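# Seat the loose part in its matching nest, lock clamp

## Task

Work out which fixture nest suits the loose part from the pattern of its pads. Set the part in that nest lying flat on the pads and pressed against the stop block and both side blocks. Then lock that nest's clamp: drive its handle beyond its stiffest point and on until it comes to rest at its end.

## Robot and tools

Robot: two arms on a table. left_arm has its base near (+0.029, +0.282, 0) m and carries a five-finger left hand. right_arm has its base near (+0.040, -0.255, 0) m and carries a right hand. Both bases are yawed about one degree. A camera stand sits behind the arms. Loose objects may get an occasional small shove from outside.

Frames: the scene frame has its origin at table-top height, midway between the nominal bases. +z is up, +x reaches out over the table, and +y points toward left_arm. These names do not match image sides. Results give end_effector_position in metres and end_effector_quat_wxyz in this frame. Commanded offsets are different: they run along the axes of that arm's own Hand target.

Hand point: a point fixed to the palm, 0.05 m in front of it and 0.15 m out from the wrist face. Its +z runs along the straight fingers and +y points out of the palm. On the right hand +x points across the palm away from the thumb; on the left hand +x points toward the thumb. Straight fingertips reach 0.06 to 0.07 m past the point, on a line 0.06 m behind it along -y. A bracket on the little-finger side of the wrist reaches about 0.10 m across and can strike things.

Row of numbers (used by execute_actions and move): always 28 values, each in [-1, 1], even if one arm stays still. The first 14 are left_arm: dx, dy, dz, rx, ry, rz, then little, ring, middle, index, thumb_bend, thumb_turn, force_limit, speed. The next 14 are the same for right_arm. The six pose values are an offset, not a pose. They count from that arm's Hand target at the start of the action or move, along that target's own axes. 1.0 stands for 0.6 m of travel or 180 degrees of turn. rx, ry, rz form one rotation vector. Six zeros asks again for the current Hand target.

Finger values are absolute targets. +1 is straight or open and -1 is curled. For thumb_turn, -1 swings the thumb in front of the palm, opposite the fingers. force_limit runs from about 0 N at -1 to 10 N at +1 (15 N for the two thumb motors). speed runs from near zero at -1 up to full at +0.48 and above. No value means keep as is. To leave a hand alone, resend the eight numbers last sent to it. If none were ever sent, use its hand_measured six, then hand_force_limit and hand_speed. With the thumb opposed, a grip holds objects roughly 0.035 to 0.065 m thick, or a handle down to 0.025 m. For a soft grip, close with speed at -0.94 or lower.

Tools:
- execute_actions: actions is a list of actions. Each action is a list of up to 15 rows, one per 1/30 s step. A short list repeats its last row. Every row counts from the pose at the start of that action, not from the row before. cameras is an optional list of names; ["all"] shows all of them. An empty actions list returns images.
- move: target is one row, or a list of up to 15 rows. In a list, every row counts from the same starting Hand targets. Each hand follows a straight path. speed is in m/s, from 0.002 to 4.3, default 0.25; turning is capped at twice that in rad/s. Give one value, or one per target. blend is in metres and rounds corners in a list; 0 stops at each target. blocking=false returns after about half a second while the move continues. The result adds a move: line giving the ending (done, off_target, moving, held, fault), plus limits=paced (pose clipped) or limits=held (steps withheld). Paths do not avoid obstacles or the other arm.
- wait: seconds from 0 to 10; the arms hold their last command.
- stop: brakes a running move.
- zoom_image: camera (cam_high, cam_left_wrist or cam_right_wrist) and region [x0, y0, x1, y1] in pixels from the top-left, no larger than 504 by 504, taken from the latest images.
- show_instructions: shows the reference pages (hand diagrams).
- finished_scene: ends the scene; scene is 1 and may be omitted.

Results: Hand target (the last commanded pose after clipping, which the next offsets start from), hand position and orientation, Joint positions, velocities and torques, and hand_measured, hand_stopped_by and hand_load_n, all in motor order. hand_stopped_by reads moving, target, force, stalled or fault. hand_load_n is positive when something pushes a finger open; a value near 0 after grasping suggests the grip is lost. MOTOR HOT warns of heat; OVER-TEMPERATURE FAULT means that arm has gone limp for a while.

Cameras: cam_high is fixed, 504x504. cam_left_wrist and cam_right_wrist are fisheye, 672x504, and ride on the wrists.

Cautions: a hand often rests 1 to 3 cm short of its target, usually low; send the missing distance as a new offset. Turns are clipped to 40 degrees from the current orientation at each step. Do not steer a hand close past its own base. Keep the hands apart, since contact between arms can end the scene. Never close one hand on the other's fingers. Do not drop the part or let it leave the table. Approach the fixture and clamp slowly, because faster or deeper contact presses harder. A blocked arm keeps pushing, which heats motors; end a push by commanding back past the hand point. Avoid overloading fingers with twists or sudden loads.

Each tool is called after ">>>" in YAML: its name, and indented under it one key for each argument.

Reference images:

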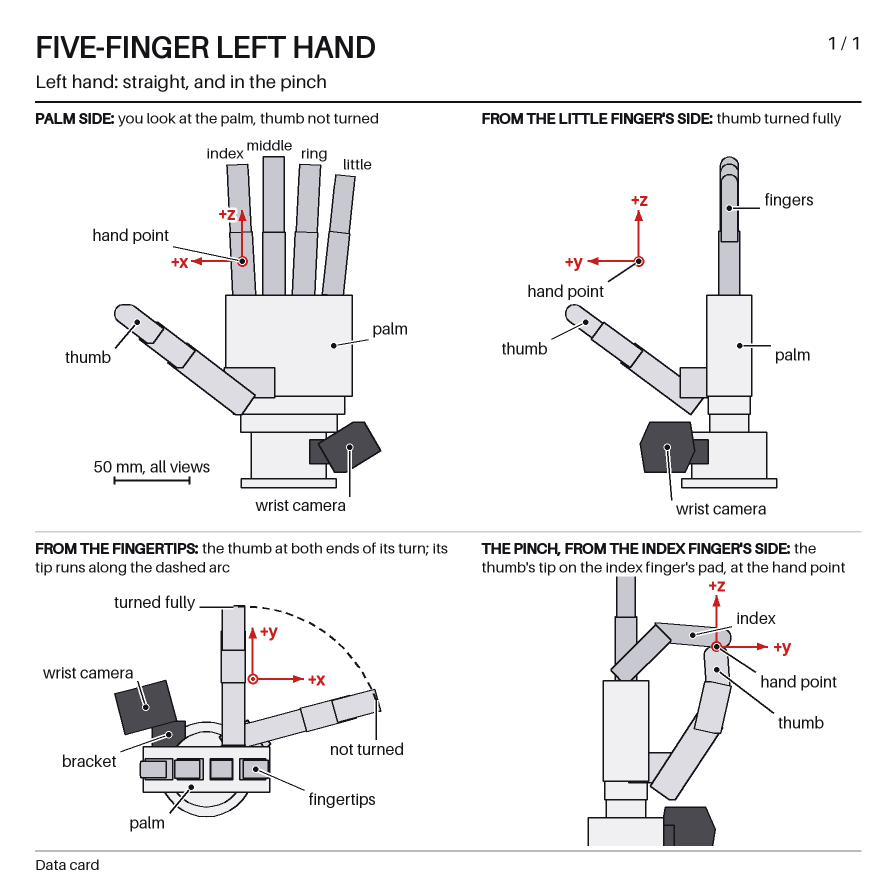

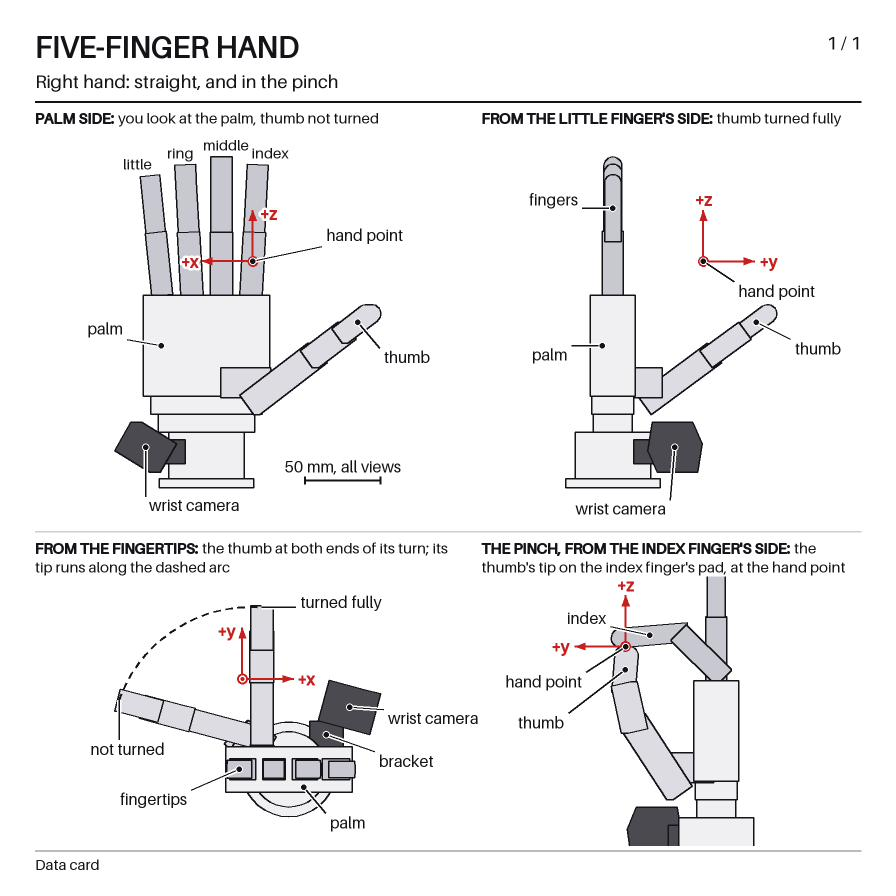

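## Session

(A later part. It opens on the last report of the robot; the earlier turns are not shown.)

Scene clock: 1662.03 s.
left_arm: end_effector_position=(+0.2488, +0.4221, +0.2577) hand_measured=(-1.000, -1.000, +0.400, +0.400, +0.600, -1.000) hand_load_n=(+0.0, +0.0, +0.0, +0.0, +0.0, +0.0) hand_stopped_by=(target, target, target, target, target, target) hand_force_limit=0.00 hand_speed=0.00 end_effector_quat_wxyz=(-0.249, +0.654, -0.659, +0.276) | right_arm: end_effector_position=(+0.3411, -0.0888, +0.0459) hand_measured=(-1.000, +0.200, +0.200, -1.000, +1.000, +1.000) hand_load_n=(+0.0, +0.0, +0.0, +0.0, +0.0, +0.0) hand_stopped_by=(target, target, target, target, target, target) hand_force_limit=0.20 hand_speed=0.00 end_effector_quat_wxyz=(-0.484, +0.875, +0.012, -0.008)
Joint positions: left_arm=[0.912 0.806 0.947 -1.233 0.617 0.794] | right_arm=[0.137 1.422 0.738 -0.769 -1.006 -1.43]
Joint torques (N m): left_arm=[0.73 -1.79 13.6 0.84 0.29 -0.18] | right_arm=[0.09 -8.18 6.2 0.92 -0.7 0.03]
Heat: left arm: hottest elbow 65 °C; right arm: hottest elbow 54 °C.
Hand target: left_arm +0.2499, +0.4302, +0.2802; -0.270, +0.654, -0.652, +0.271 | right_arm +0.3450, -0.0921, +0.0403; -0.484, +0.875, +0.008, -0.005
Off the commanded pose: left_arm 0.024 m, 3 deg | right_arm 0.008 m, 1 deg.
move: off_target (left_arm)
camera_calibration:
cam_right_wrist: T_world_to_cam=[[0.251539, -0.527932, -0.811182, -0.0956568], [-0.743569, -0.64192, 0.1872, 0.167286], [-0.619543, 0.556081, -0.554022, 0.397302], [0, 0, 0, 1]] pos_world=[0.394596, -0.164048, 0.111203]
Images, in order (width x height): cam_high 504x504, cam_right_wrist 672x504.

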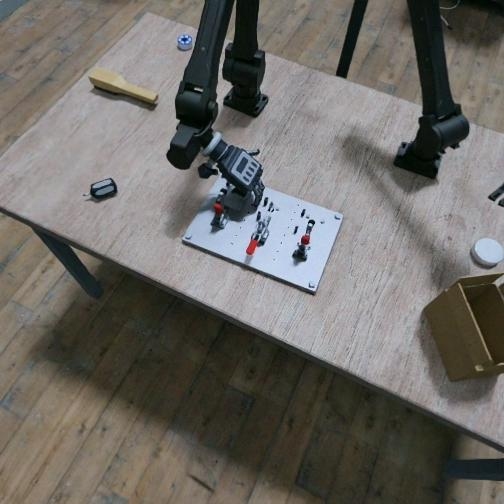

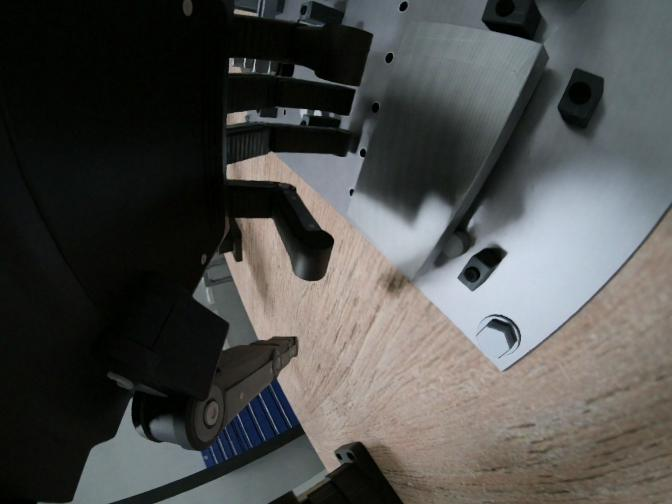

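>>> move:
  target: [0,0,0,0,0,0,-1,-1,0.4,0.4,0.6,-1,0,0,-0.0016,0.0414,-0.0568,0,0,0,-1,0.2,0.2,-1,1,1,0.2,0]
  speed: 0.03
  cameras: ["cam_right_wrist","cam_high"]

>>> zoom_image:
  camera: "cam_right_wrist"
  region: [330, 0, 580, 260]

Scene clock: 1671.50 s.
left_arm: end_effector_position=(+0.2488, +0.4221, +0.2577) hand_measured=(-1.000, -1.000, +0.400, +0.400, +0.600, -1.000) hand_load_n=(+0.0, +0.0, +0.0, +0.0, +0.0, +0.0) hand_stopped_by=(target, target, target, target, target, target) hand_force_limit=0.00 hand_speed=0.00 end_effector_quat_wxyz=(-0.249, +0.654, -0.659, +0.276) | right_arm: end_effector_position=(+0.3350, -0.1246, +0.0410) hand_measured=(-1.000, +0.200, +0.200, -1.000, +1.000, +1.000) hand_load_n=(+0.0, +0.5, +3.0, +0.0, +0.0, -0.5) hand_stopped_by=(target, target, target, target, target, target) hand_force_limit=0.20 hand_speed=0.00 end_effector_quat_wxyz=(-0.492, +0.870, +0.018, -0.004)
Joint positions: left_arm=[0.912 0.806 0.947 -1.233 0.617 0.794] | right_arm=[0.022 1.448 0.742 -0.93 -1.027 -1.658]
Joint torques (N m): left_arm=[0.56 -2.32 13.56 0.75 0.28 -0.17] | right_arm=[-0.44 -7.41 7.84 -0.62 0 0.04]
Heat: left arm: hottest elbow 65 °C; right arm: hottest elbow 53 °C.
Hand target: left_arm +0.2499, +0.4302, +0.2802; -0.270, +0.654, -0.652, +0.271 | right_arm +0.3450, -0.1342, +0.0374; -0.485, +0.875, +0.008, -0.005
Off the commanded pose: left_arm 0.024 m, 3 deg | right_arm 0.014 m, 1 deg.
move: off_target (left_arm, right_arm)
camera_calibration:
cam_right_wrist: T_world_to_cam=[[0.263639, -0.510792, -0.818283, -0.118664], [-0.741401, -0.649985, 0.166868, 0.13981], [-0.617106, 0.562683, -0.550062, 0.410555], [0, 0, 0, 1]] pos_world=[0.388296, -0.20075, 0.1054]
Images, in order (width x height): cam_high 504x504, cam_right_wrist 672x504.

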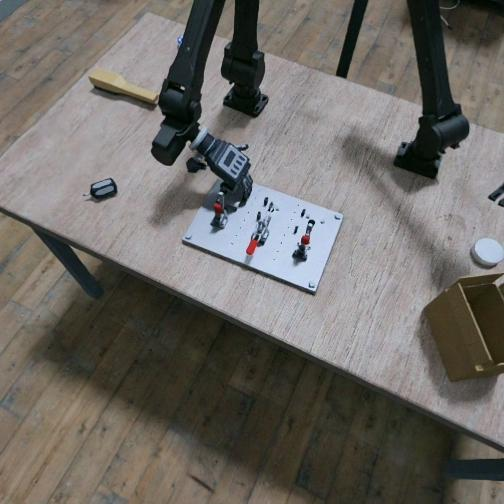

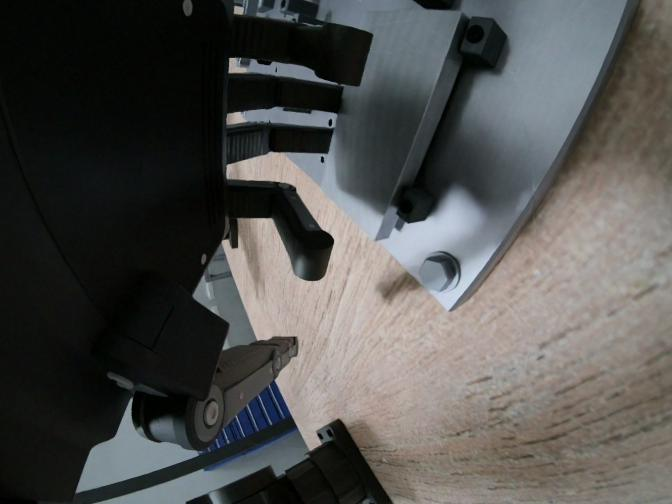

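Scaled by 1.938 from the camera's 672x504 image, which has a finer 960x720 frame.

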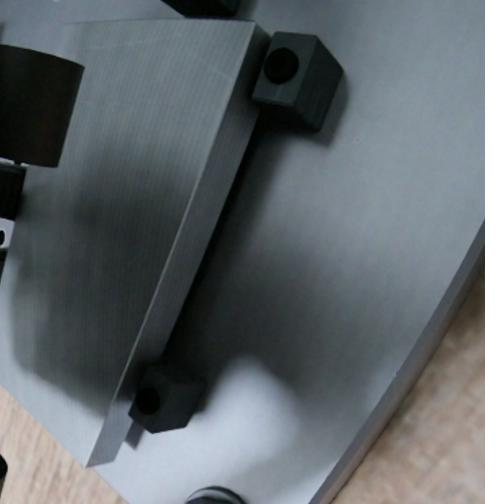

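>>> move:
  target: [0,0,0,0,0,0,-1,-1,0.4,0.4,0.6,-1,0,0,0.0040,0.0106,-0.0170,0,0,0,-1,0.2,0.2,-1,1,1,0.2,0]
  speed: 0.03
  cameras: ["cam_right_wrist"]

>>> zoom_image:
  camera: "cam_right_wrist"
  region: [330, 0, 580, 260]

Scene clock: 1675.63 s.
left_arm: end_effector_position=(+0.2488, +0.4221, +0.2577) hand_measured=(-1.000, -1.000, +0.400, +0.400, +0.600, -1.000) hand_load_n=(+0.0, +0.0, +0.0, +0.0, +0.0, +0.0) hand_stopped_by=(target, target, target, target, target, target) hand_force_limit=0.00 hand_speed=0.00 end_effector_quat_wxyz=(-0.249, +0.654, -0.659, +0.276) | right_arm: end_effector_position=(+0.3334, -0.1277, +0.0411) hand_measured=(-1.000, +0.200, +0.200, -1.000, +1.000, +1.000) hand_load_n=(-0.5, +2.0, +6.5, +0.0, -0.5, +0.0) hand_stopped_by=(target, target, target, target, target, target) hand_force_limit=0.20 hand_speed=0.00 end_effector_quat_wxyz=(-0.498, +0.867, +0.024, -0.011)
Joint positions: left_arm=[0.912 0.806 0.947 -1.233 0.617 0.794] | right_arm=[0.009 1.469 0.757 -0.985 -1.038 -1.723]
Joint torques (N m): left_arm=[0.85 -1.85 13.55 0.77 0.29 -0.19] | right_arm=[-2.43 -7.71 8.18 -0.73 0.5 -0.03]
Heat: left arm: hottest elbow 65 °C; right arm: hottest elbow 53 °C.
Hand target: left_arm +0.2499, +0.4302, +0.2802; -0.270, +0.654, -0.652, +0.271 | right_arm +0.3476, -0.1461, +0.0374; -0.485, +0.875, +0.009, -0.005
Off the commanded pose: left_arm 0.024 m, 3 deg | right_arm 0.024 m, 3 deg.
move: off_target (left_arm, right_arm)
camera_calibration:
cam_right_wrist: T_world_to_cam=[[0.267712, -0.494585, -0.826871, -0.118662], [-0.728462, -0.665592, 0.162266, 0.130391], [-0.630613, 0.558904, -0.538473, 0.414875], [0, 0, 0, 1]] pos_world=[0.388377, -0.203776, 0.104122]
Images, in order (width x height): cam_right_wrist 672x504.

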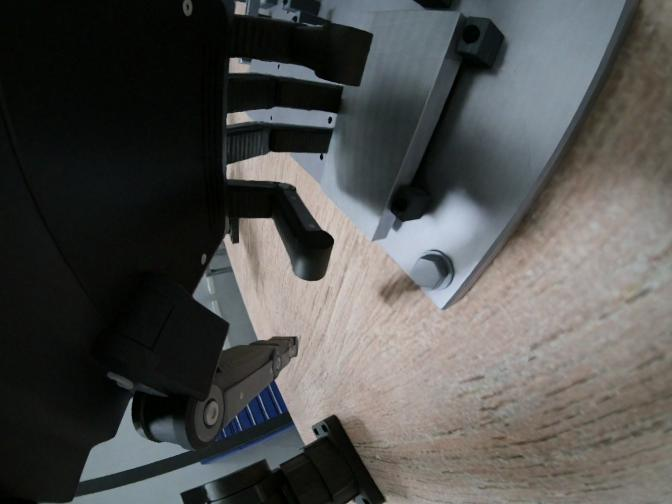

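Scaled by 1.938 from the camera's 672x504 image, which has a finer 960x720 frame.

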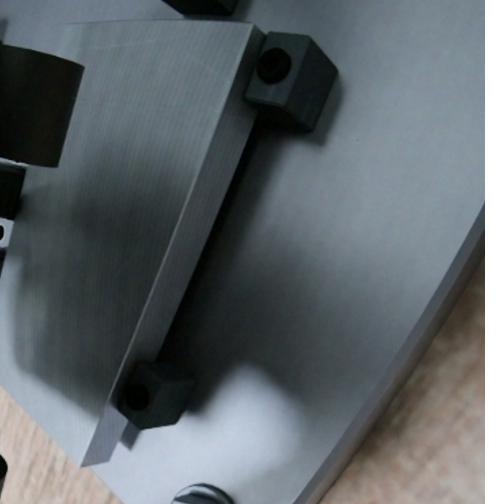

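>>> move:
  target:
    - [0,0,0,0,0,0,-1,-1,0.4,0.4,0.6,-1,0,0,-0.0037,-0.0318,0.0511,0,0,0,-1,0.2,0.2,-1,1,1,0.2,0]
    - [0,0,0,0,0,0,-1,-1,0.4,0.4,0.6,-1,0,0,-0.0037,-0.1027,0.0070,0,0,0,-1,0.2,0.2,-1,1,1,0.2,0]
    - [0,0,0,0,0,0,-1,-1,0.4,0.4,0.6,-1,0,0,-0.0838,-0.0595,-0.0623,0,0,0,-1,-1,0.2,-1,1,1,0.2,0]
  speed: 0.1
  blend: [0.005,0.01,0]
  cameras: ["cam_right_wrist"]

>>> zoom_image:
  camera: "cam_right_wrist"
  region: [330, 0, 630, 260]

Scene clock: 1694.97 s.
left_arm: end_effector_position=(+0.2488, +0.4221, +0.2577) hand_measured=(-1.000, -1.000, +0.400, +0.400, +0.600, -1.000) hand_load_n=(+0.5, +0.0, +0.0, +0.0, +0.0, +0.0) hand_stopped_by=(target, target, target, target, target, target) hand_force_limit=0.00 hand_speed=0.00 end_effector_quat_wxyz=(-0.249, +0.654, -0.659, +0.276) | right_arm: end_effector_position=(+0.2972, -0.1568, +0.0847) hand_measured=(-1.000, -1.000, +0.200, -1.000, +1.000, +1.000) hand_load_n=(+0.0, +0.0, +0.0, +0.0, +0.0, -0.5) hand_stopped_by=(target, target, target, target, target, target) hand_force_limit=0.20 hand_speed=0.00 end_effector_quat_wxyz=(-0.485, +0.874, +0.010, -0.009)
Joint positions: left_arm=[0.912 0.806 0.947 -1.233 0.617 0.794] | right_arm=[-0.081 1.303 0.742 -1.235 -0.997 -1.831]
Joint torques (N m): left_arm=[0.38 -2.08 13.49 0.96 0.3 -0.2] | right_arm=[0.03 -7.94 6.54 -0.98 -0.54 0.04]
Heat: left arm: hottest elbow 66 °C; right arm: hottest elbow 52 °C.
Hand target: left_arm +0.2499, +0.4302, +0.2802; -0.270, +0.654, -0.652, +0.271 | right_arm +0.2976, -0.1599, +0.0876; -0.485, +0.875, +0.008, -0.005
Off the commanded pose: left_arm 0.024 m, 3 deg | right_arm 0.004 m, 0 deg.
move: off_target (left_arm)
camera_calibration:
cam_right_wrist: T_world_to_cam=[[0.24775, -0.526366, -0.813363, -0.0874415], [-0.744379, -0.640766, 0.187933, 0.0841202], [-0.620097, 0.55889, -0.550565, 0.429634], [0, 0, 0, 1]] pos_world=[0.350696, -0.232243, 0.149611]
Images, in order (width x height): cam_right_wrist 672x504.

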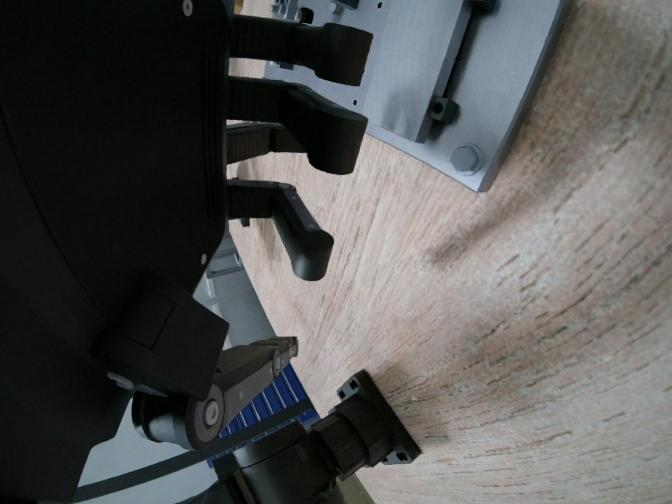

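Scaled by 1.680 from the camera's 672x504 image, which has a finer 960x720 frame.

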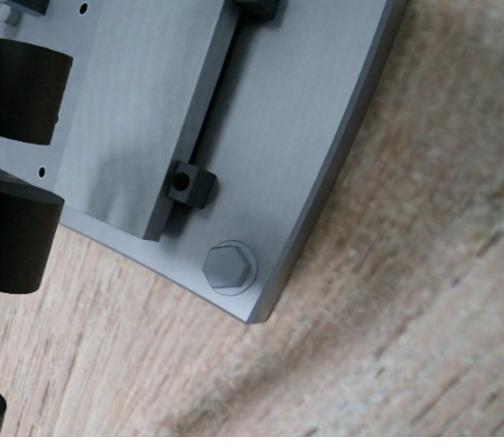

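>>> move:
  target:
    - [0,0,0,0,0,0,-1,-1,0.4,0.4,0.6,-1,0,0,0,0.0694,0.0433,0,0,0,-1,-1,0.2,-1,1,1,0.2,0]
    - [0,0,0,0,0,0,-1,-1,0.4,0.4,0.6,-1,0,0,0.0300,0.0692,0.0438,0,0,0,-1,-1,0.2,-1,1,1,0.2,0]
  speed: [0.06,0.03]
  cameras: ["cam_right_wrist","cam_high"]

>>> zoom_image:
  camera: "cam_right_wrist"
  region: [330, 0, 580, 260]

>>> zoom_image:
  camera: "cam_high"
  region: [195, 150, 275, 230]

Scene clock: 1704.73 s.
left_arm: end_effector_position=(+0.2488, +0.4221, +0.2577) hand_measured=(-1.000, -1.000, +0.400, +0.400, +0.600, -1.000) hand_load_n=(+0.0, +0.0, +0.0, +0.0, +0.0, +0.0) hand_stopped_by=(target, target, target, target, target, target) hand_force_limit=0.00 hand_speed=0.00 end_effector_quat_wxyz=(-0.249, +0.654, -0.659, +0.276) | right_arm: end_effector_position=(+0.2976, -0.1555, +0.0416) hand_measured=(-1.000, -1.000, +0.200, -1.000, +1.000, +1.000) hand_load_n=(+0.0, +0.0, -3.0, +0.0, +0.0, +0.0) hand_stopped_by=(target, target, target, target, target, target) hand_force_limit=0.20 hand_speed=0.00 end_effector_quat_wxyz=(-0.489, +0.872, -0.001, -0.015)
Joint positions: left_arm=[0.912 0.806 0.947 -1.233 0.617 0.794] | right_arm=[-0.082 1.399 0.686 -1.088 -1.006 -1.811]
Joint torques (N m): left_arm=[-0.03 -2.14 13.56 0.73 0.28 -0.19] | right_arm=[0.97 -4.78 8.53 0.29 -0.26 0.03]
Heat: left arm: hottest elbow 66 °C; right arm: hottest elbow 52 °C.
Hand target: left_arm +0.2499, +0.4302, +0.2802; -0.270, +0.654, -0.652, +0.271 | right_arm +0.3155, -0.1593, +0.0383; -0.485, +0.875, +0.009, -0.005
Off the commanded pose: left_arm 0.024 m, 3 deg | right_arm 0.019 m, 2 deg.
move: off_target (left_arm, right_arm)
camera_calibration:
cam_right_wrist: T_world_to_cam=[[0.22298, -0.522185, -0.823166, -0.113537], [-0.748872, -0.632355, 0.198287, 0.0955695], [-0.624075, 0.572232, -0.532053, 0.407982], [0, 0, 0, 1]] pos_world=[0.351498, -0.232314, 0.104658]
Images, in order (width x height): cam_high 504x504, cam_right_wrist 672x504.

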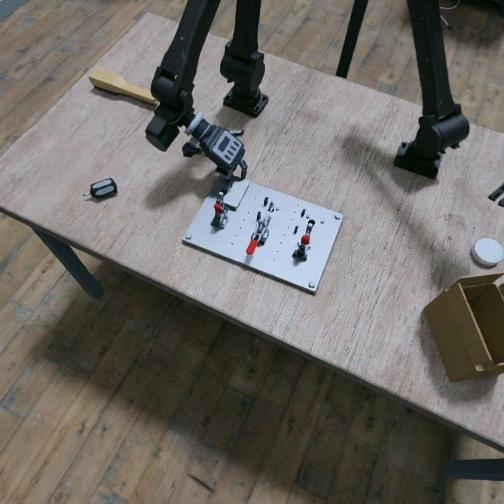

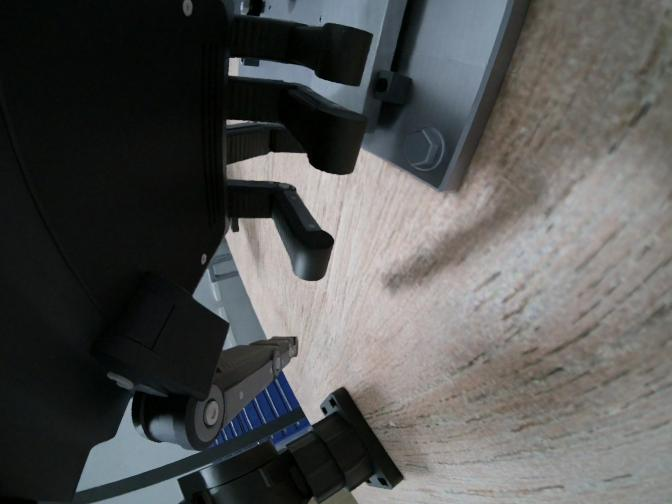

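Scaled by 1.938 from the camera's 672x504 image, which has a finer 960x720 frame.

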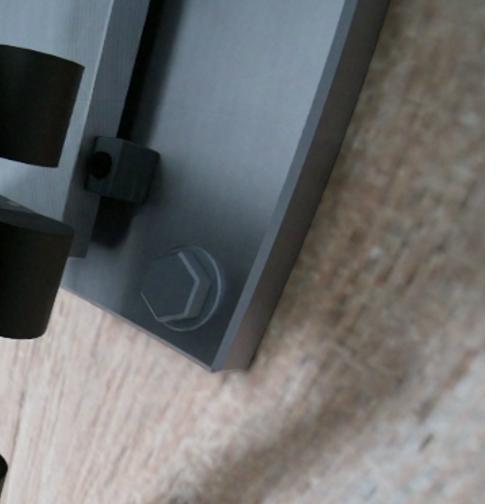

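Scaled by 6.300 from the camera's 504x504 image, which has a finer 720x720 frame.

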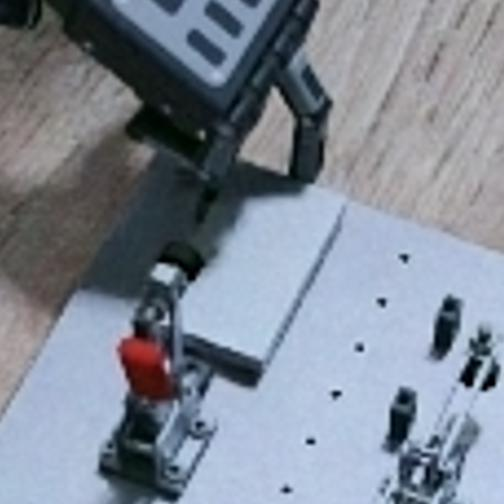

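>>> move:
  target: [0,0,0,0,0,0,-1,-1,0.4,0.4,0.6,-1,0,0,0.0100,-0.0120,-0.0080,0,0,0,-1,-1,0.2,-1,1,1,0.2,0]
  speed: 0.03
  cameras: ["cam_right_wrist","cam_high"]

>>> zoom_image:
  camera: "cam_high"
  region: [195, 150, 275, 230]

Scene clock: 1716.87 s.
left_arm: end_effector_position=(+0.2488, +0.4221, +0.2577) hand_measured=(-1.000, -1.000, +0.400, +0.400, +0.600, -1.000) hand_load_n=(+0.0, +0.0, +0.0, +0.0, +0.0, +0.0) hand_stopped_by=(target, target, target, target, target, target) hand_force_limit=0.00 hand_speed=0.00 end_effector_quat_wxyz=(-0.249, +0.654, -0.659, +0.276) | right_arm: end_effector_position=(+0.3040, -0.1570, +0.0427) hand_measured=(-1.000, -1.000, +0.200, -1.000, +1.000, +1.000) hand_load_n=(+0.0, +0.0, +0.0, +0.0, +0.0, +0.0) hand_stopped_by=(target, target, target, target, target, target) hand_force_limit=0.20 hand_speed=0.00 end_effector_quat_wxyz=(-0.487, +0.873, -0.001, -0.015)
Joint positions: left_arm=[0.912 0.806 0.947 -1.233 0.617 0.794] | right_arm=[-0.082 1.411 0.704 -1.092 -1.001 -1.809]
Joint torques (N m): left_arm=[0.73 -2.08 13.56 0.88 0.29 -0.17] | right_arm=[1.49 -6.77 8.84 -0.73 -0.48 0.02]
Heat: left arm: hottest elbow 66 °C; right arm: hottest elbow 53 °C.
Hand target: left_arm +0.2499, +0.4302, +0.2802; -0.270, +0.654, -0.652, +0.271 | right_arm +0.3216, -0.1594, +0.0470; -0.485, +0.875, +0.009, -0.005
Off the commanded pose: left_arm 0.024 m, 3 deg | right_arm 0.018 m, 2 deg.
move: off_target (left_arm, right_arm)
camera_calibration:
cam_right_wrist: T_world_to_cam=[[0.22338, -0.526378, -0.820383, -0.115757], [-0.748914, -0.631387, 0.201194, 0.0991631], [-0.623883, 0.569453, -0.535251, 0.413019], [0, 0, 0, 1]] pos_world=[0.357798, -0.233517, 0.106153]
Images, in order (width x height): cam_high 504x504, cam_right_wrist 672x504.

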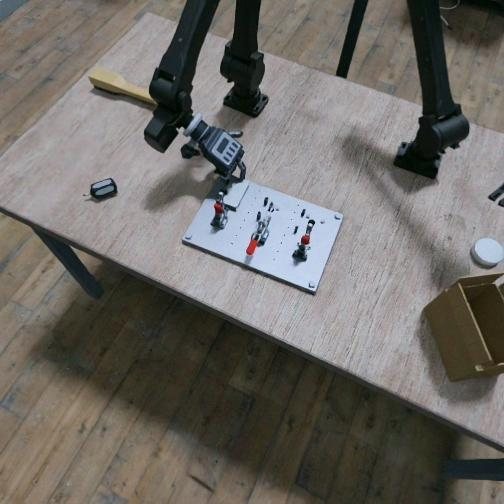

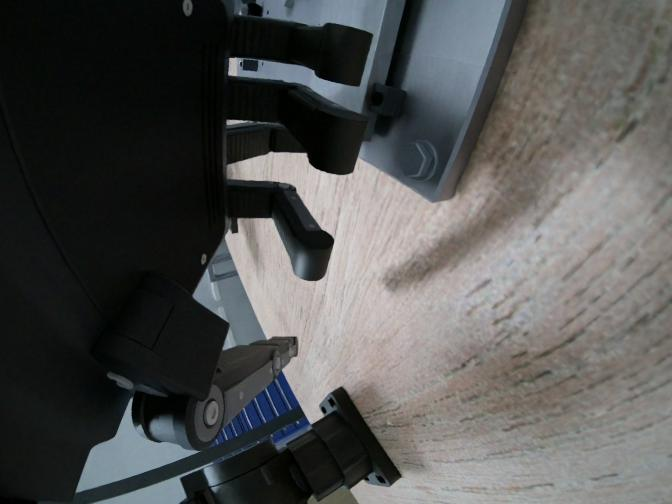

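Scaled by 6.300 from the camera's 504x504 image, which has a finer 720x720 frame.

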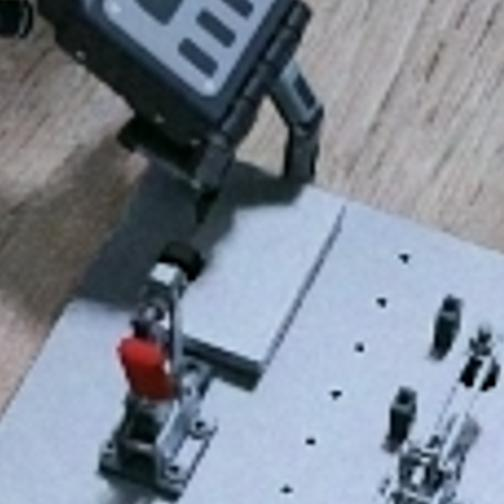

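>>> move:
  target: [0,0,0,0,0,0,-1,-1,0.4,0.4,0.6,-1,0,0,0.0200,0.0,0.0,0,0,0,-1,-1,0.2,-1,1,1,0.2,0]
  speed: 0.03
  cameras: ["cam_right_wrist","cam_high"]

>>> zoom_image:
  camera: "cam_high"
  region: [195, 150, 275, 230]

Scene clock: 1721.80 s.
left_arm: end_effector_position=(+0.2488, +0.4221, +0.2577) hand_measured=(-1.000, -1.000, +0.400, +0.400, +0.600, -1.000) hand_load_n=(+0.0, +0.0, +0.0, +0.0, +0.0, +0.0) hand_stopped_by=(target, target, target, target, target, target) hand_force_limit=0.00 hand_speed=0.00 end_effector_quat_wxyz=(-0.249, +0.654, -0.659, +0.276) | right_arm: end_effector_position=(+0.3116, -0.1576, +0.0429) hand_measured=(-1.000, -1.000, +0.200, -1.000, +1.000, +1.000) hand_load_n=(+0.0, +0.0, +0.0, +0.0, +0.0, +0.0) hand_stopped_by=(target, target, target, target, target, target) hand_force_limit=0.20 hand_speed=0.00 end_effector_quat_wxyz=(-0.488, +0.873, -0.004, -0.017)
Joint positions: left_arm=[0.912 0.806 0.947 -1.233 0.617 0.794] | right_arm=[-0.082 1.434 0.726 -1.096 -1.002 -1.805]
Joint torques (N m): left_arm=[0.5 -2.02 13.61 0.9 0.28 -0.2] | right_arm=[2.61 -6.77 9.43 -0.31 -0.48 0.03]
Heat: left arm: hottest elbow 66 °C; right arm: hottest elbow 53 °C.
Hand target: left_arm +0.2499, +0.4302, +0.2802; -0.270, +0.654, -0.652, +0.271 | right_arm +0.3335, -0.1592, +0.0470; -0.485, +0.875, +0.009, -0.005
Off the commanded pose: left_arm 0.024 m, 3 deg | right_arm 0.022 m, 2 deg.
move: off_target (left_arm, right_arm)
camera_calibration:
cam_right_wrist: T_world_to_cam=[[0.216159, -0.525497, -0.822878, -0.115063], [-0.74906, -0.62984, 0.205453, 0.1046], [-0.626246, 0.571975, -0.529774, 0.419122], [0, 0, 0, 1]] pos_world=[0.365697, -0.234311, 0.105867]
Images, in order (width x height): cam_high 504x504, cam_right_wrist 672x504.

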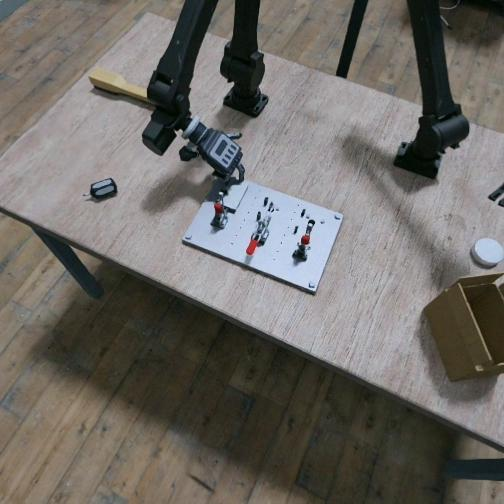

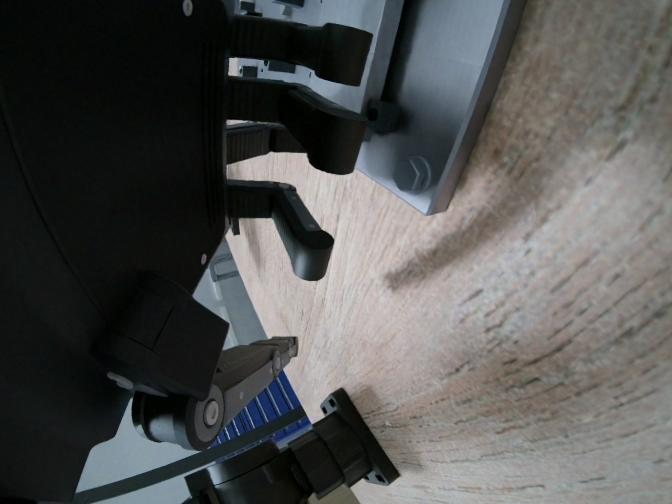

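Scaled by 6.300 from the camera's 504x504 image, which has a finer 720x720 frame.

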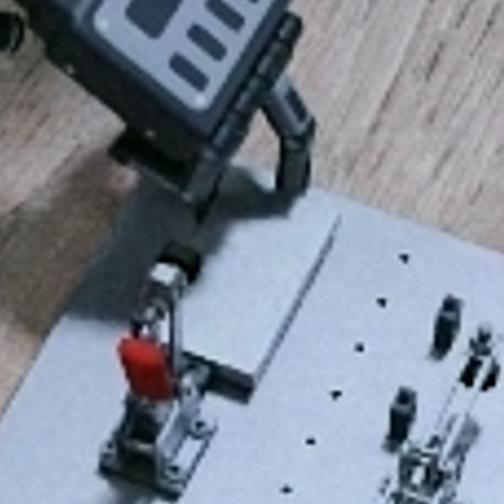

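>>> move:
  target: [0,0,0,0,0,0,-1,-1,0.4,0.4,0.6,-1,0,0,0.0150,0.0,0.0,0,0,0,-1,-1,0.2,-1,1,1,0.2,0]
  speed: 0.03
  cameras: ["cam_high"]

>>> zoom_image:
  camera: "cam_high"
  region: [195, 150, 275, 230]

Scene clock: 1727.13 s.
left_arm: end_effector_position=(+0.2488, +0.4221, +0.2577) hand_measured=(-1.000, -1.000, +0.400, +0.400, +0.600, -1.000) hand_load_n=(+0.0, +0.5, +0.0, +0.0, +0.0, +0.0) hand_stopped_by=(target, target, target, target, target, target) hand_force_limit=0.00 hand_speed=0.00 end_effector_quat_wxyz=(-0.249, +0.654, -0.659, +0.276) | right_arm: end_effector_position=(+0.3123, -0.1574, +0.0436) hand_measured=(-1.000, -1.000, +0.200, -1.000, +1.000, +1.000) hand_load_n=(+0.0, +0.0, -0.5, +0.0, +0.0, +0.0) hand_stopped_by=(target, target, target, target, target, target) hand_force_limit=0.20 hand_speed=0.00 end_effector_quat_wxyz=(-0.488, +0.872, -0.013, -0.027)
Joint positions: left_arm=[0.912 0.806 0.947 -1.233 0.617 0.794] | right_arm=[-0.082 1.448 0.738 -1.108 -1.003 -1.791]
Joint torques (N m): left_arm=[0.56 -2.2 13.52 0.84 0.3 -0.18] | right_arm=[2.08 -5.95 10.22 0.2 -0.42 -0.11]
Heat: left arm: hottest elbow 66 °C; right arm: hottest elbow 53 °C.
Hand target: left_arm +0.2499, +0.4302, +0.2802; -0.270, +0.654, -0.652, +0.271 | right_arm +0.3425, -0.1590, +0.0469; -0.485, +0.875, +0.008, -0.005
Off the commanded pose: left_arm 0.024 m, 3 deg | right_arm 0.030 m, 4 deg.
move: off_target (left_arm, right_arm)
Images, in order (width x height): cam_high 504x504.

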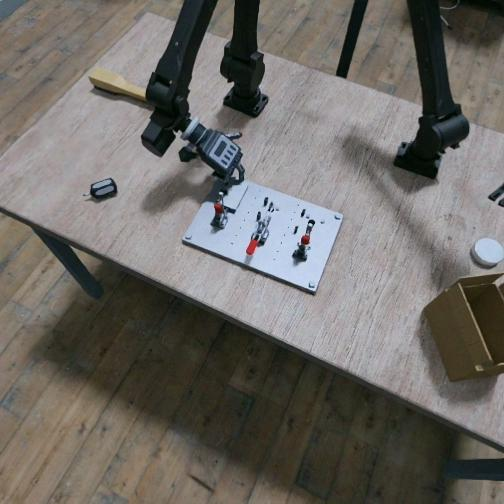

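Scaled by 6.300 from the camera's 504x504 image, which has a finer 720x720 frame.

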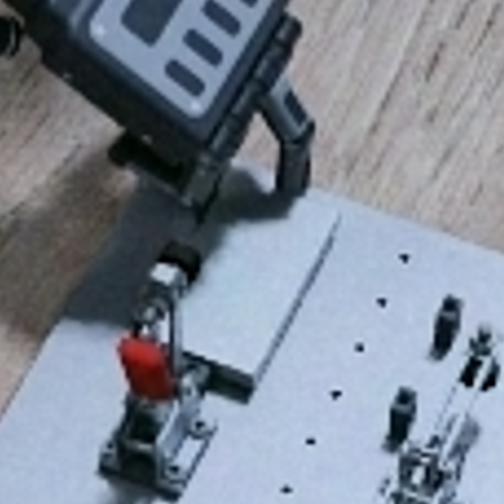

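>>> move:
  target:
    - [0,0,0,0,0,0,-1,-1,0.4,0.4,0.6,-1,0,0,-0.0800,0.0,0.0,0,0,0,-1,-1,0.2,-1,1,1,0.2,0]
    - [0,0,0,0,0,0,-1,-1,0.4,0.4,0.6,-1,0,0,-0.0800,-0.0780,-0.0486,0,0,0,-1,-1,0.2,-1,1,1,0.2,0]
    - [0,0,0,0,0,0,-1,-1,0.4,0.4,0.6,-1,0,0,-0.0200,-0.1700,-0.0286,0,0,0,-1,-1,0.2,-1,1,1,0.2,0]
  speed: [0.06,0.1,0.12]
  blend: [0.005,0.01,0]
  cameras: ["cam_right_wrist","cam_high"]

>>> zoom_image:
  camera: "cam_right_wrist"
  region: [360, 0, 660, 250]

Scene clock: 1734.10 s.
left_arm: end_effector_position=(+0.2488, +0.4221, +0.2577) hand_measured=(-1.000, -1.000, +0.400, +0.400, +0.600, -1.000) hand_load_n=(+0.0, +0.0, +0.0, +0.0, +0.0, +0.0) hand_stopped_by=(target, target, target, target, target, target) hand_force_limit=0.00 hand_speed=0.00 end_effector_quat_wxyz=(-0.249, +0.654, -0.659, +0.276) | right_arm: end_effector_position=(+0.3125, -0.1226, +0.1270) hand_measured=(-1.000, -1.000, +0.200, -1.000, +1.000, +1.000) hand_load_n=(+0.5, +0.0, +0.0, +0.0, +0.0, -0.5) hand_stopped_by=(target, target, target, target, target, target) hand_force_limit=0.20 hand_speed=0.00 end_effector_quat_wxyz=(-0.486, +0.873, -0.010, -0.030)
Joint positions: left_arm=[0.912 0.806 0.947 -1.233 0.617 0.794] | right_arm=[0.032 1.268 0.835 -1.221 -1.016 -1.596]
Joint torques (N m): left_arm=[0.62 -1.79 13.46 0.81 0.31 -0.17] | right_arm=[1.79 -8.18 10.28 0.39 -0.49 0.08]
Heat: left arm: hottest elbow 66 °C; right arm: hottest elbow 52 °C.
Hand target: left_arm +0.2499, +0.4302, +0.2802; -0.270, +0.654, -0.652, +0.271 | right_arm +0.3299, -0.1197, +0.1427; -0.485, +0.875, +0.009, -0.005
Off the commanded pose: left_arm 0.024 m, 3 deg | right_arm 0.023 m, 4 deg.
move: off_target (left_arm, right_arm)
camera_calibration:
cam_right_wrist: T_world_to_cam=[[0.193373, -0.527075, -0.827526, -0.0201676], [-0.741004, -0.631274, 0.228922, 0.104331], [-0.643055, 0.568933, -0.512636, 0.446887], [0, 0, 0, 1]] pos_world=[0.368583, -0.199017, 0.188518]
Images, in order (width x height): cam_high 504x504, cam_right_wrist 672x504.

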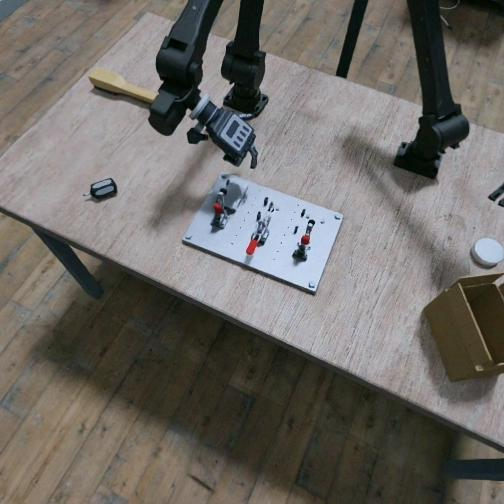

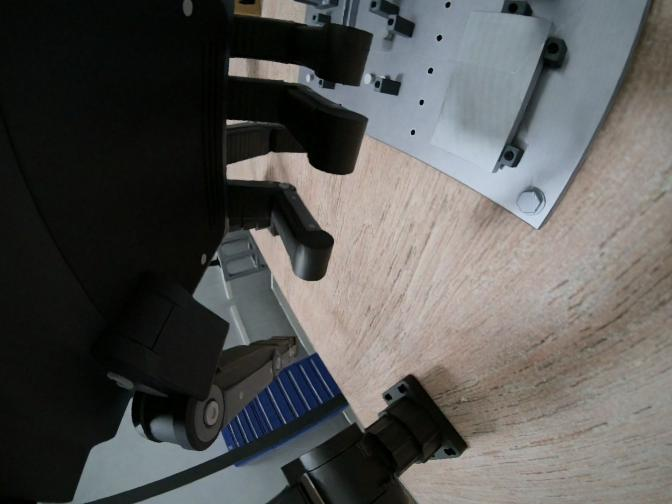

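Scaled by 1.680 from the camera's 672x504 image, which has a finer 960x720 frame.

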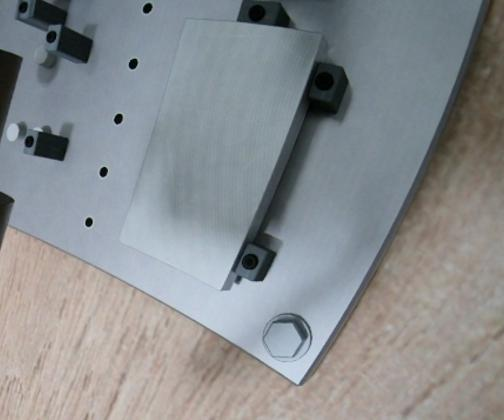

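>>> move:
  target:
    - [0,0,0,0,0,0,-1,-1,0.4,0.4,0.6,-1,0,0,0.0,-0.0850,-0.0530,0,0,0,-1,-1,0.2,-1,1,1,0.2,0]
    - [0,0,0,0,0,0,-1,-1,0.4,0.4,0.6,-1,0,0,0.0340,-0.1062,-0.0422,-0.1226,0.3447,0.3577,-1,-1,0.93,1,1,1,0.2,0]
  speed: [0.12,0.25]
  blend: [0.02,0]
  cameras: ["cam_high","cam_right_wrist"]

>>> zoom_image:
  camera: "cam_high"
  region: [180, 140, 280, 240]

Scene clock: 1779.40 s.
left_arm: end_effector_position=(+0.2488, +0.4221, +0.2577) hand_measured=(-1.000, -1.000, +0.400, +0.400, +0.600, -1.000) hand_load_n=(+0.0, +0.0, +0.0, +0.0, +0.0, +0.0) hand_stopped_by=(target, target, target, target, target, target) hand_force_limit=0.00 hand_speed=0.00 end_effector_quat_wxyz=(-0.249, +0.654, -0.659, +0.276) | right_arm: end_effector_position=(+0.3388, -0.1163, +0.1907) hand_measured=(-1.000, -1.000, +0.930, +1.000, +1.000, +1.000) hand_load_n=(+0.0, +0.0, +0.0, +0.0, +0.0, +0.0) hand_stopped_by=(target, target, target, target, target, target) hand_force_limit=0.20 hand_speed=0.00 end_effector_quat_wxyz=(-0.175, +0.699, -0.672, +0.174)
Joint positions: left_arm=[0.912 0.806 0.947 -1.233 0.617 0.794] | right_arm=[0.429 0.978 0.91 -1.033 0.176 0.315]
Joint torques (N m): left_arm=[0.79 -2.43 13.59 0.83 0.28 -0.21] | right_arm=[2.37 -3.37 12.89 0.17 0.23 0.16]
Heat: left arm: hottest elbow 66 °C; right arm: hottest elbow 54 °C.
Hand target: left_arm +0.2499, +0.4302, +0.2802; -0.270, +0.654, -0.652, +0.271 | right_arm +0.3501, -0.1069, +0.2101; -0.187, +0.697, -0.669, +0.178
Off the commanded pose: left_arm 0.024 m, 3 deg | right_arm 0.024 m, 2 deg.
move: off_target (left_arm, right_arm); target 2's new numbers were sent with right_arm's hand 0.024 m and 2 deg from that target
camera_calibration:
cam_right_wrist: T_world_to_cam=[[-0.853756, -0.27352, -0.443044, 0.34177], [-0.478168, 0.748617, 0.459269, 0.140819], [0.206051, 0.603952, -0.769925, 0.258417], [0, 0, 0, 1]] pos_world=[0.305876, -0.16801, 0.285707]
Images, in order (width x height): cam_high 504x504, cam_right_wrist 672x504.

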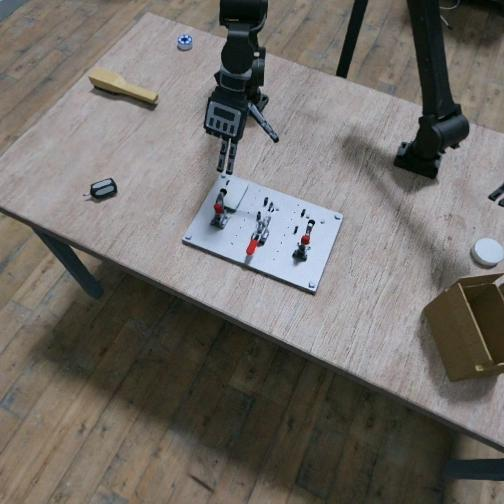

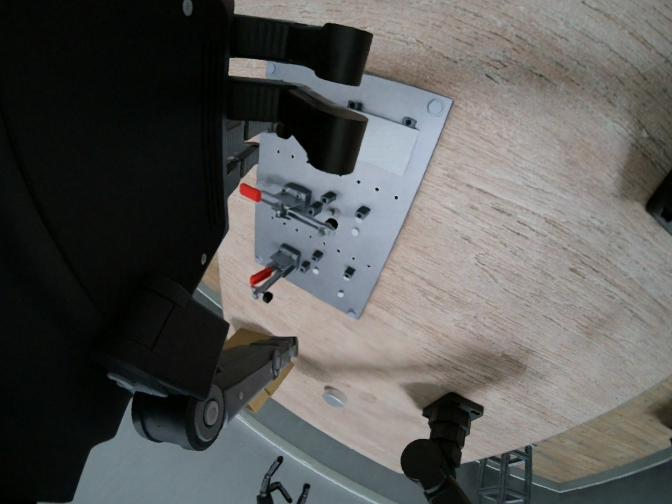

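Scaled by 5.040 from the camera's 504x504 image, which has a finer 720x720 frame.

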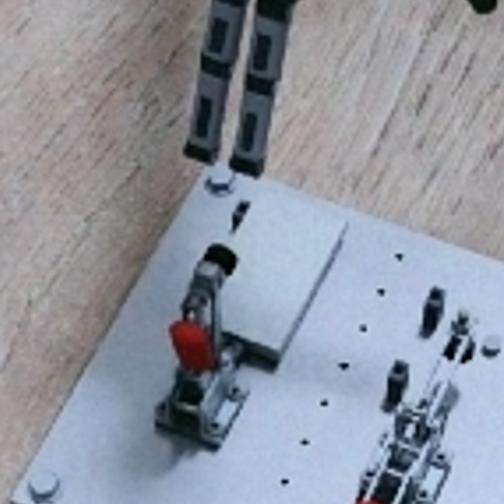

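>>> move:
  target: [0,0,0,0,0,0,-1,-1,0.4,0.4,0.6,-1,0,0,-0.0103,-0.0552,0.0318,0,0,0,-1,-1,0.93,1,1,1,0.2,0]
  speed: 0.1
  cameras: ["cam_high","cam_right_wrist"]

>>> zoom_image:
  camera: "cam_high"
  region: [180, 140, 280, 240]

>>> zoom_image:
  camera: "cam_right_wrist"
  region: [200, 30, 450, 330]

Scene clock: 1787.03 s.
left_arm: end_effector_position=(+0.2488, +0.4221, +0.2577) hand_measured=(-1.000, -1.000, +0.400, +0.400, +0.600, -1.000) hand_load_n=(+0.0, +0.0, +0.0, +0.0, +0.0, +0.0) hand_stopped_by=(target, target, target, target, target, target) hand_force_limit=0.00 hand_speed=0.00 end_effector_quat_wxyz=(-0.249, +0.654, -0.659, +0.276) | right_arm: end_effector_position=(+0.3656, -0.1044, +0.1896) hand_measured=(-1.000, -1.000, +0.930, +1.000, +1.000, +1.000) hand_load_n=(+0.0, +0.0, +0.0, +0.0, +0.0, +0.0) hand_stopped_by=(target, target, target, target, target, target) hand_force_limit=0.20 hand_speed=0.00 end_effector_quat_wxyz=(-0.163, +0.704, -0.670, +0.167)
Joint positions: left_arm=[0.912 0.806 0.947 -1.233 0.617 0.794] | right_arm=[0.429 1.084 0.98 -1.025 0.171 0.308]
Joint torques (N m): left_arm=[1.08 -1.85 13.59 0.77 0.29 -0.18] | right_arm=[0.73 -5.48 12.66 1.47 0.11 -0.07]
Heat: left arm: hottest elbow 66 °C; right arm: hottest elbow 57 °C.
Hand target: left_arm +0.2499, +0.4302, +0.2802; -0.270, +0.654, -0.652, +0.271 | right_arm +0.3880, -0.0991, +0.2100; -0.187, +0.697, -0.668, +0.178
Off the commanded pose: left_arm 0.024 m, 3 deg | right_arm 0.031 m, 3 deg.
move: off_target (left_arm, right_arm)
camera_calibration:
cam_right_wrist: T_world_to_cam=[[-0.862894, -0.28428, -0.41785, 0.364692], [-0.471908, 0.749141, 0.464857, 0.141906], [0.180879, 0.598308, -0.780583, 0.255524], [0, 0, 0, 1]] pos_world=[0.335438, -0.155515, 0.285878]
Images, in order (width x height): cam_high 504x504, cam_right_wrist 672x504.

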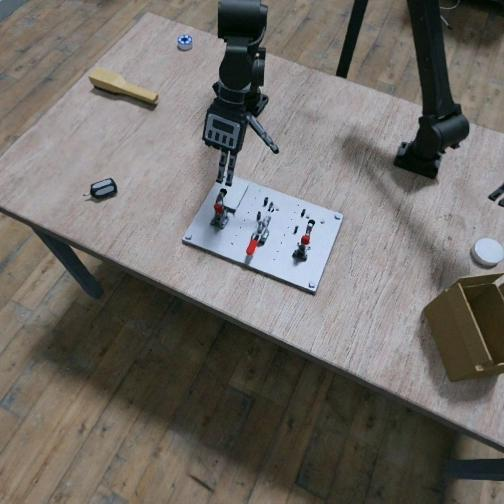

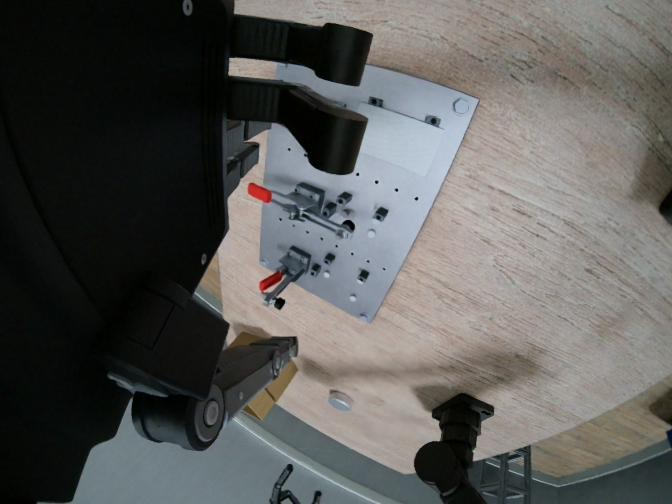

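Scaled by 5.040 from the camera's 504x504 image, which has a finer 720x720 frame.

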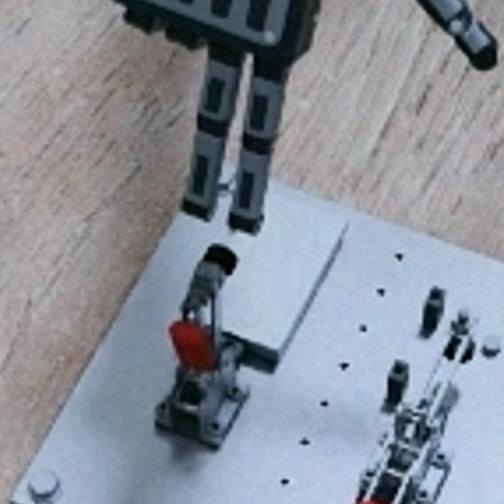

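Scaled by 1.680 from the camera's 672x504 image, which has a finer 960x720 frame.

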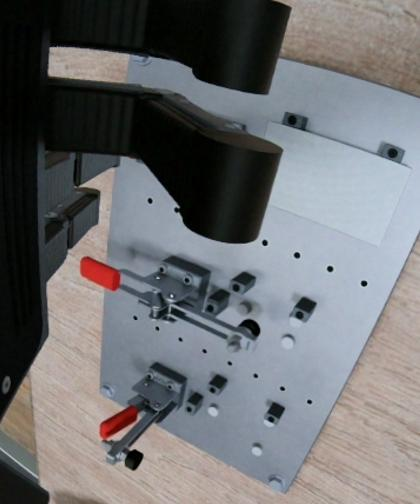

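>>> move:
  target: [0,0,0,0,0,0,-1,-1,0.4,0.4,0.6,-1,0,0,-0.0048,0.0345,0.0668,0,0,0,-1,-1,0.93,1,1,1,0.2,0]
  speed: 0.06
  cameras: ["cam_high"]

>>> zoom_image:
  camera: "cam_high"
  region: [190, 160, 260, 230]

Scene clock: 1796.17 s.
left_arm: end_effector_position=(+0.2488, +0.4221, +0.2577) hand_measured=(-1.000, -1.000, +0.400, +0.400, +0.600, -1.000) hand_load_n=(+0.0, +0.0, +0.0, +0.0, +0.0, +0.0) hand_stopped_by=(target, target, target, target, target, target) hand_force_limit=0.00 hand_speed=0.00 end_effector_quat_wxyz=(-0.249, +0.654, -0.659, +0.276) | right_arm: end_effector_position=(+0.3839, -0.0968, +0.1686) hand_measured=(-1.000, -1.000, +0.930, +1.000, +1.000, +1.000) hand_load_n=(+0.0, +0.0, +0.0, +0.0, +0.0, +0.0) hand_stopped_by=(target, target, target, target, target, target) hand_force_limit=0.20 hand_speed=0.00 end_effector_quat_wxyz=(-0.186, +0.699, -0.668, +0.177)
Joint positions: left_arm=[0.912 0.806 0.947 -1.233 0.617 0.794] | right_arm=[0.429 1.112 0.934 -0.899 0.171 0.308]
Joint torques (N m): left_arm=[0.5 -2.43 13.48 0.76 0.25 -0.16] | right_arm=[0.79 -5.01 8.64 1.66 0.2 0.09]
Heat: left arm: hottest elbow 66 °C; right arm: hottest elbow 57 °C.
Hand target: left_arm +0.2499, +0.4302, +0.2802; -0.270, +0.654, -0.652, +0.271 | right_arm +0.3898, -0.0961, +0.1649; -0.187, +0.698, -0.668, +0.178
Off the commanded pose: left_arm 0.024 m, 3 deg | right_arm 0.007 m, 0 deg.
move: off_target (left_arm)
Images, in order (width x height): cam_high 504x504.

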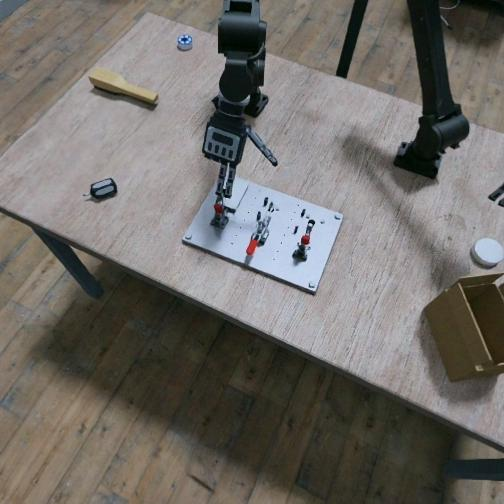

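Scaled by 7.200 from the camera's 504x504 image, which has a finer 720x720 frame.

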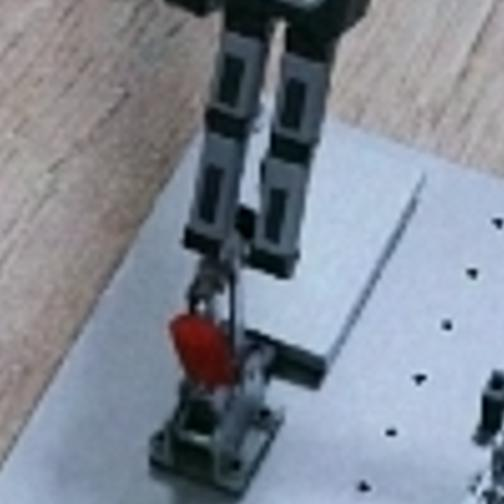

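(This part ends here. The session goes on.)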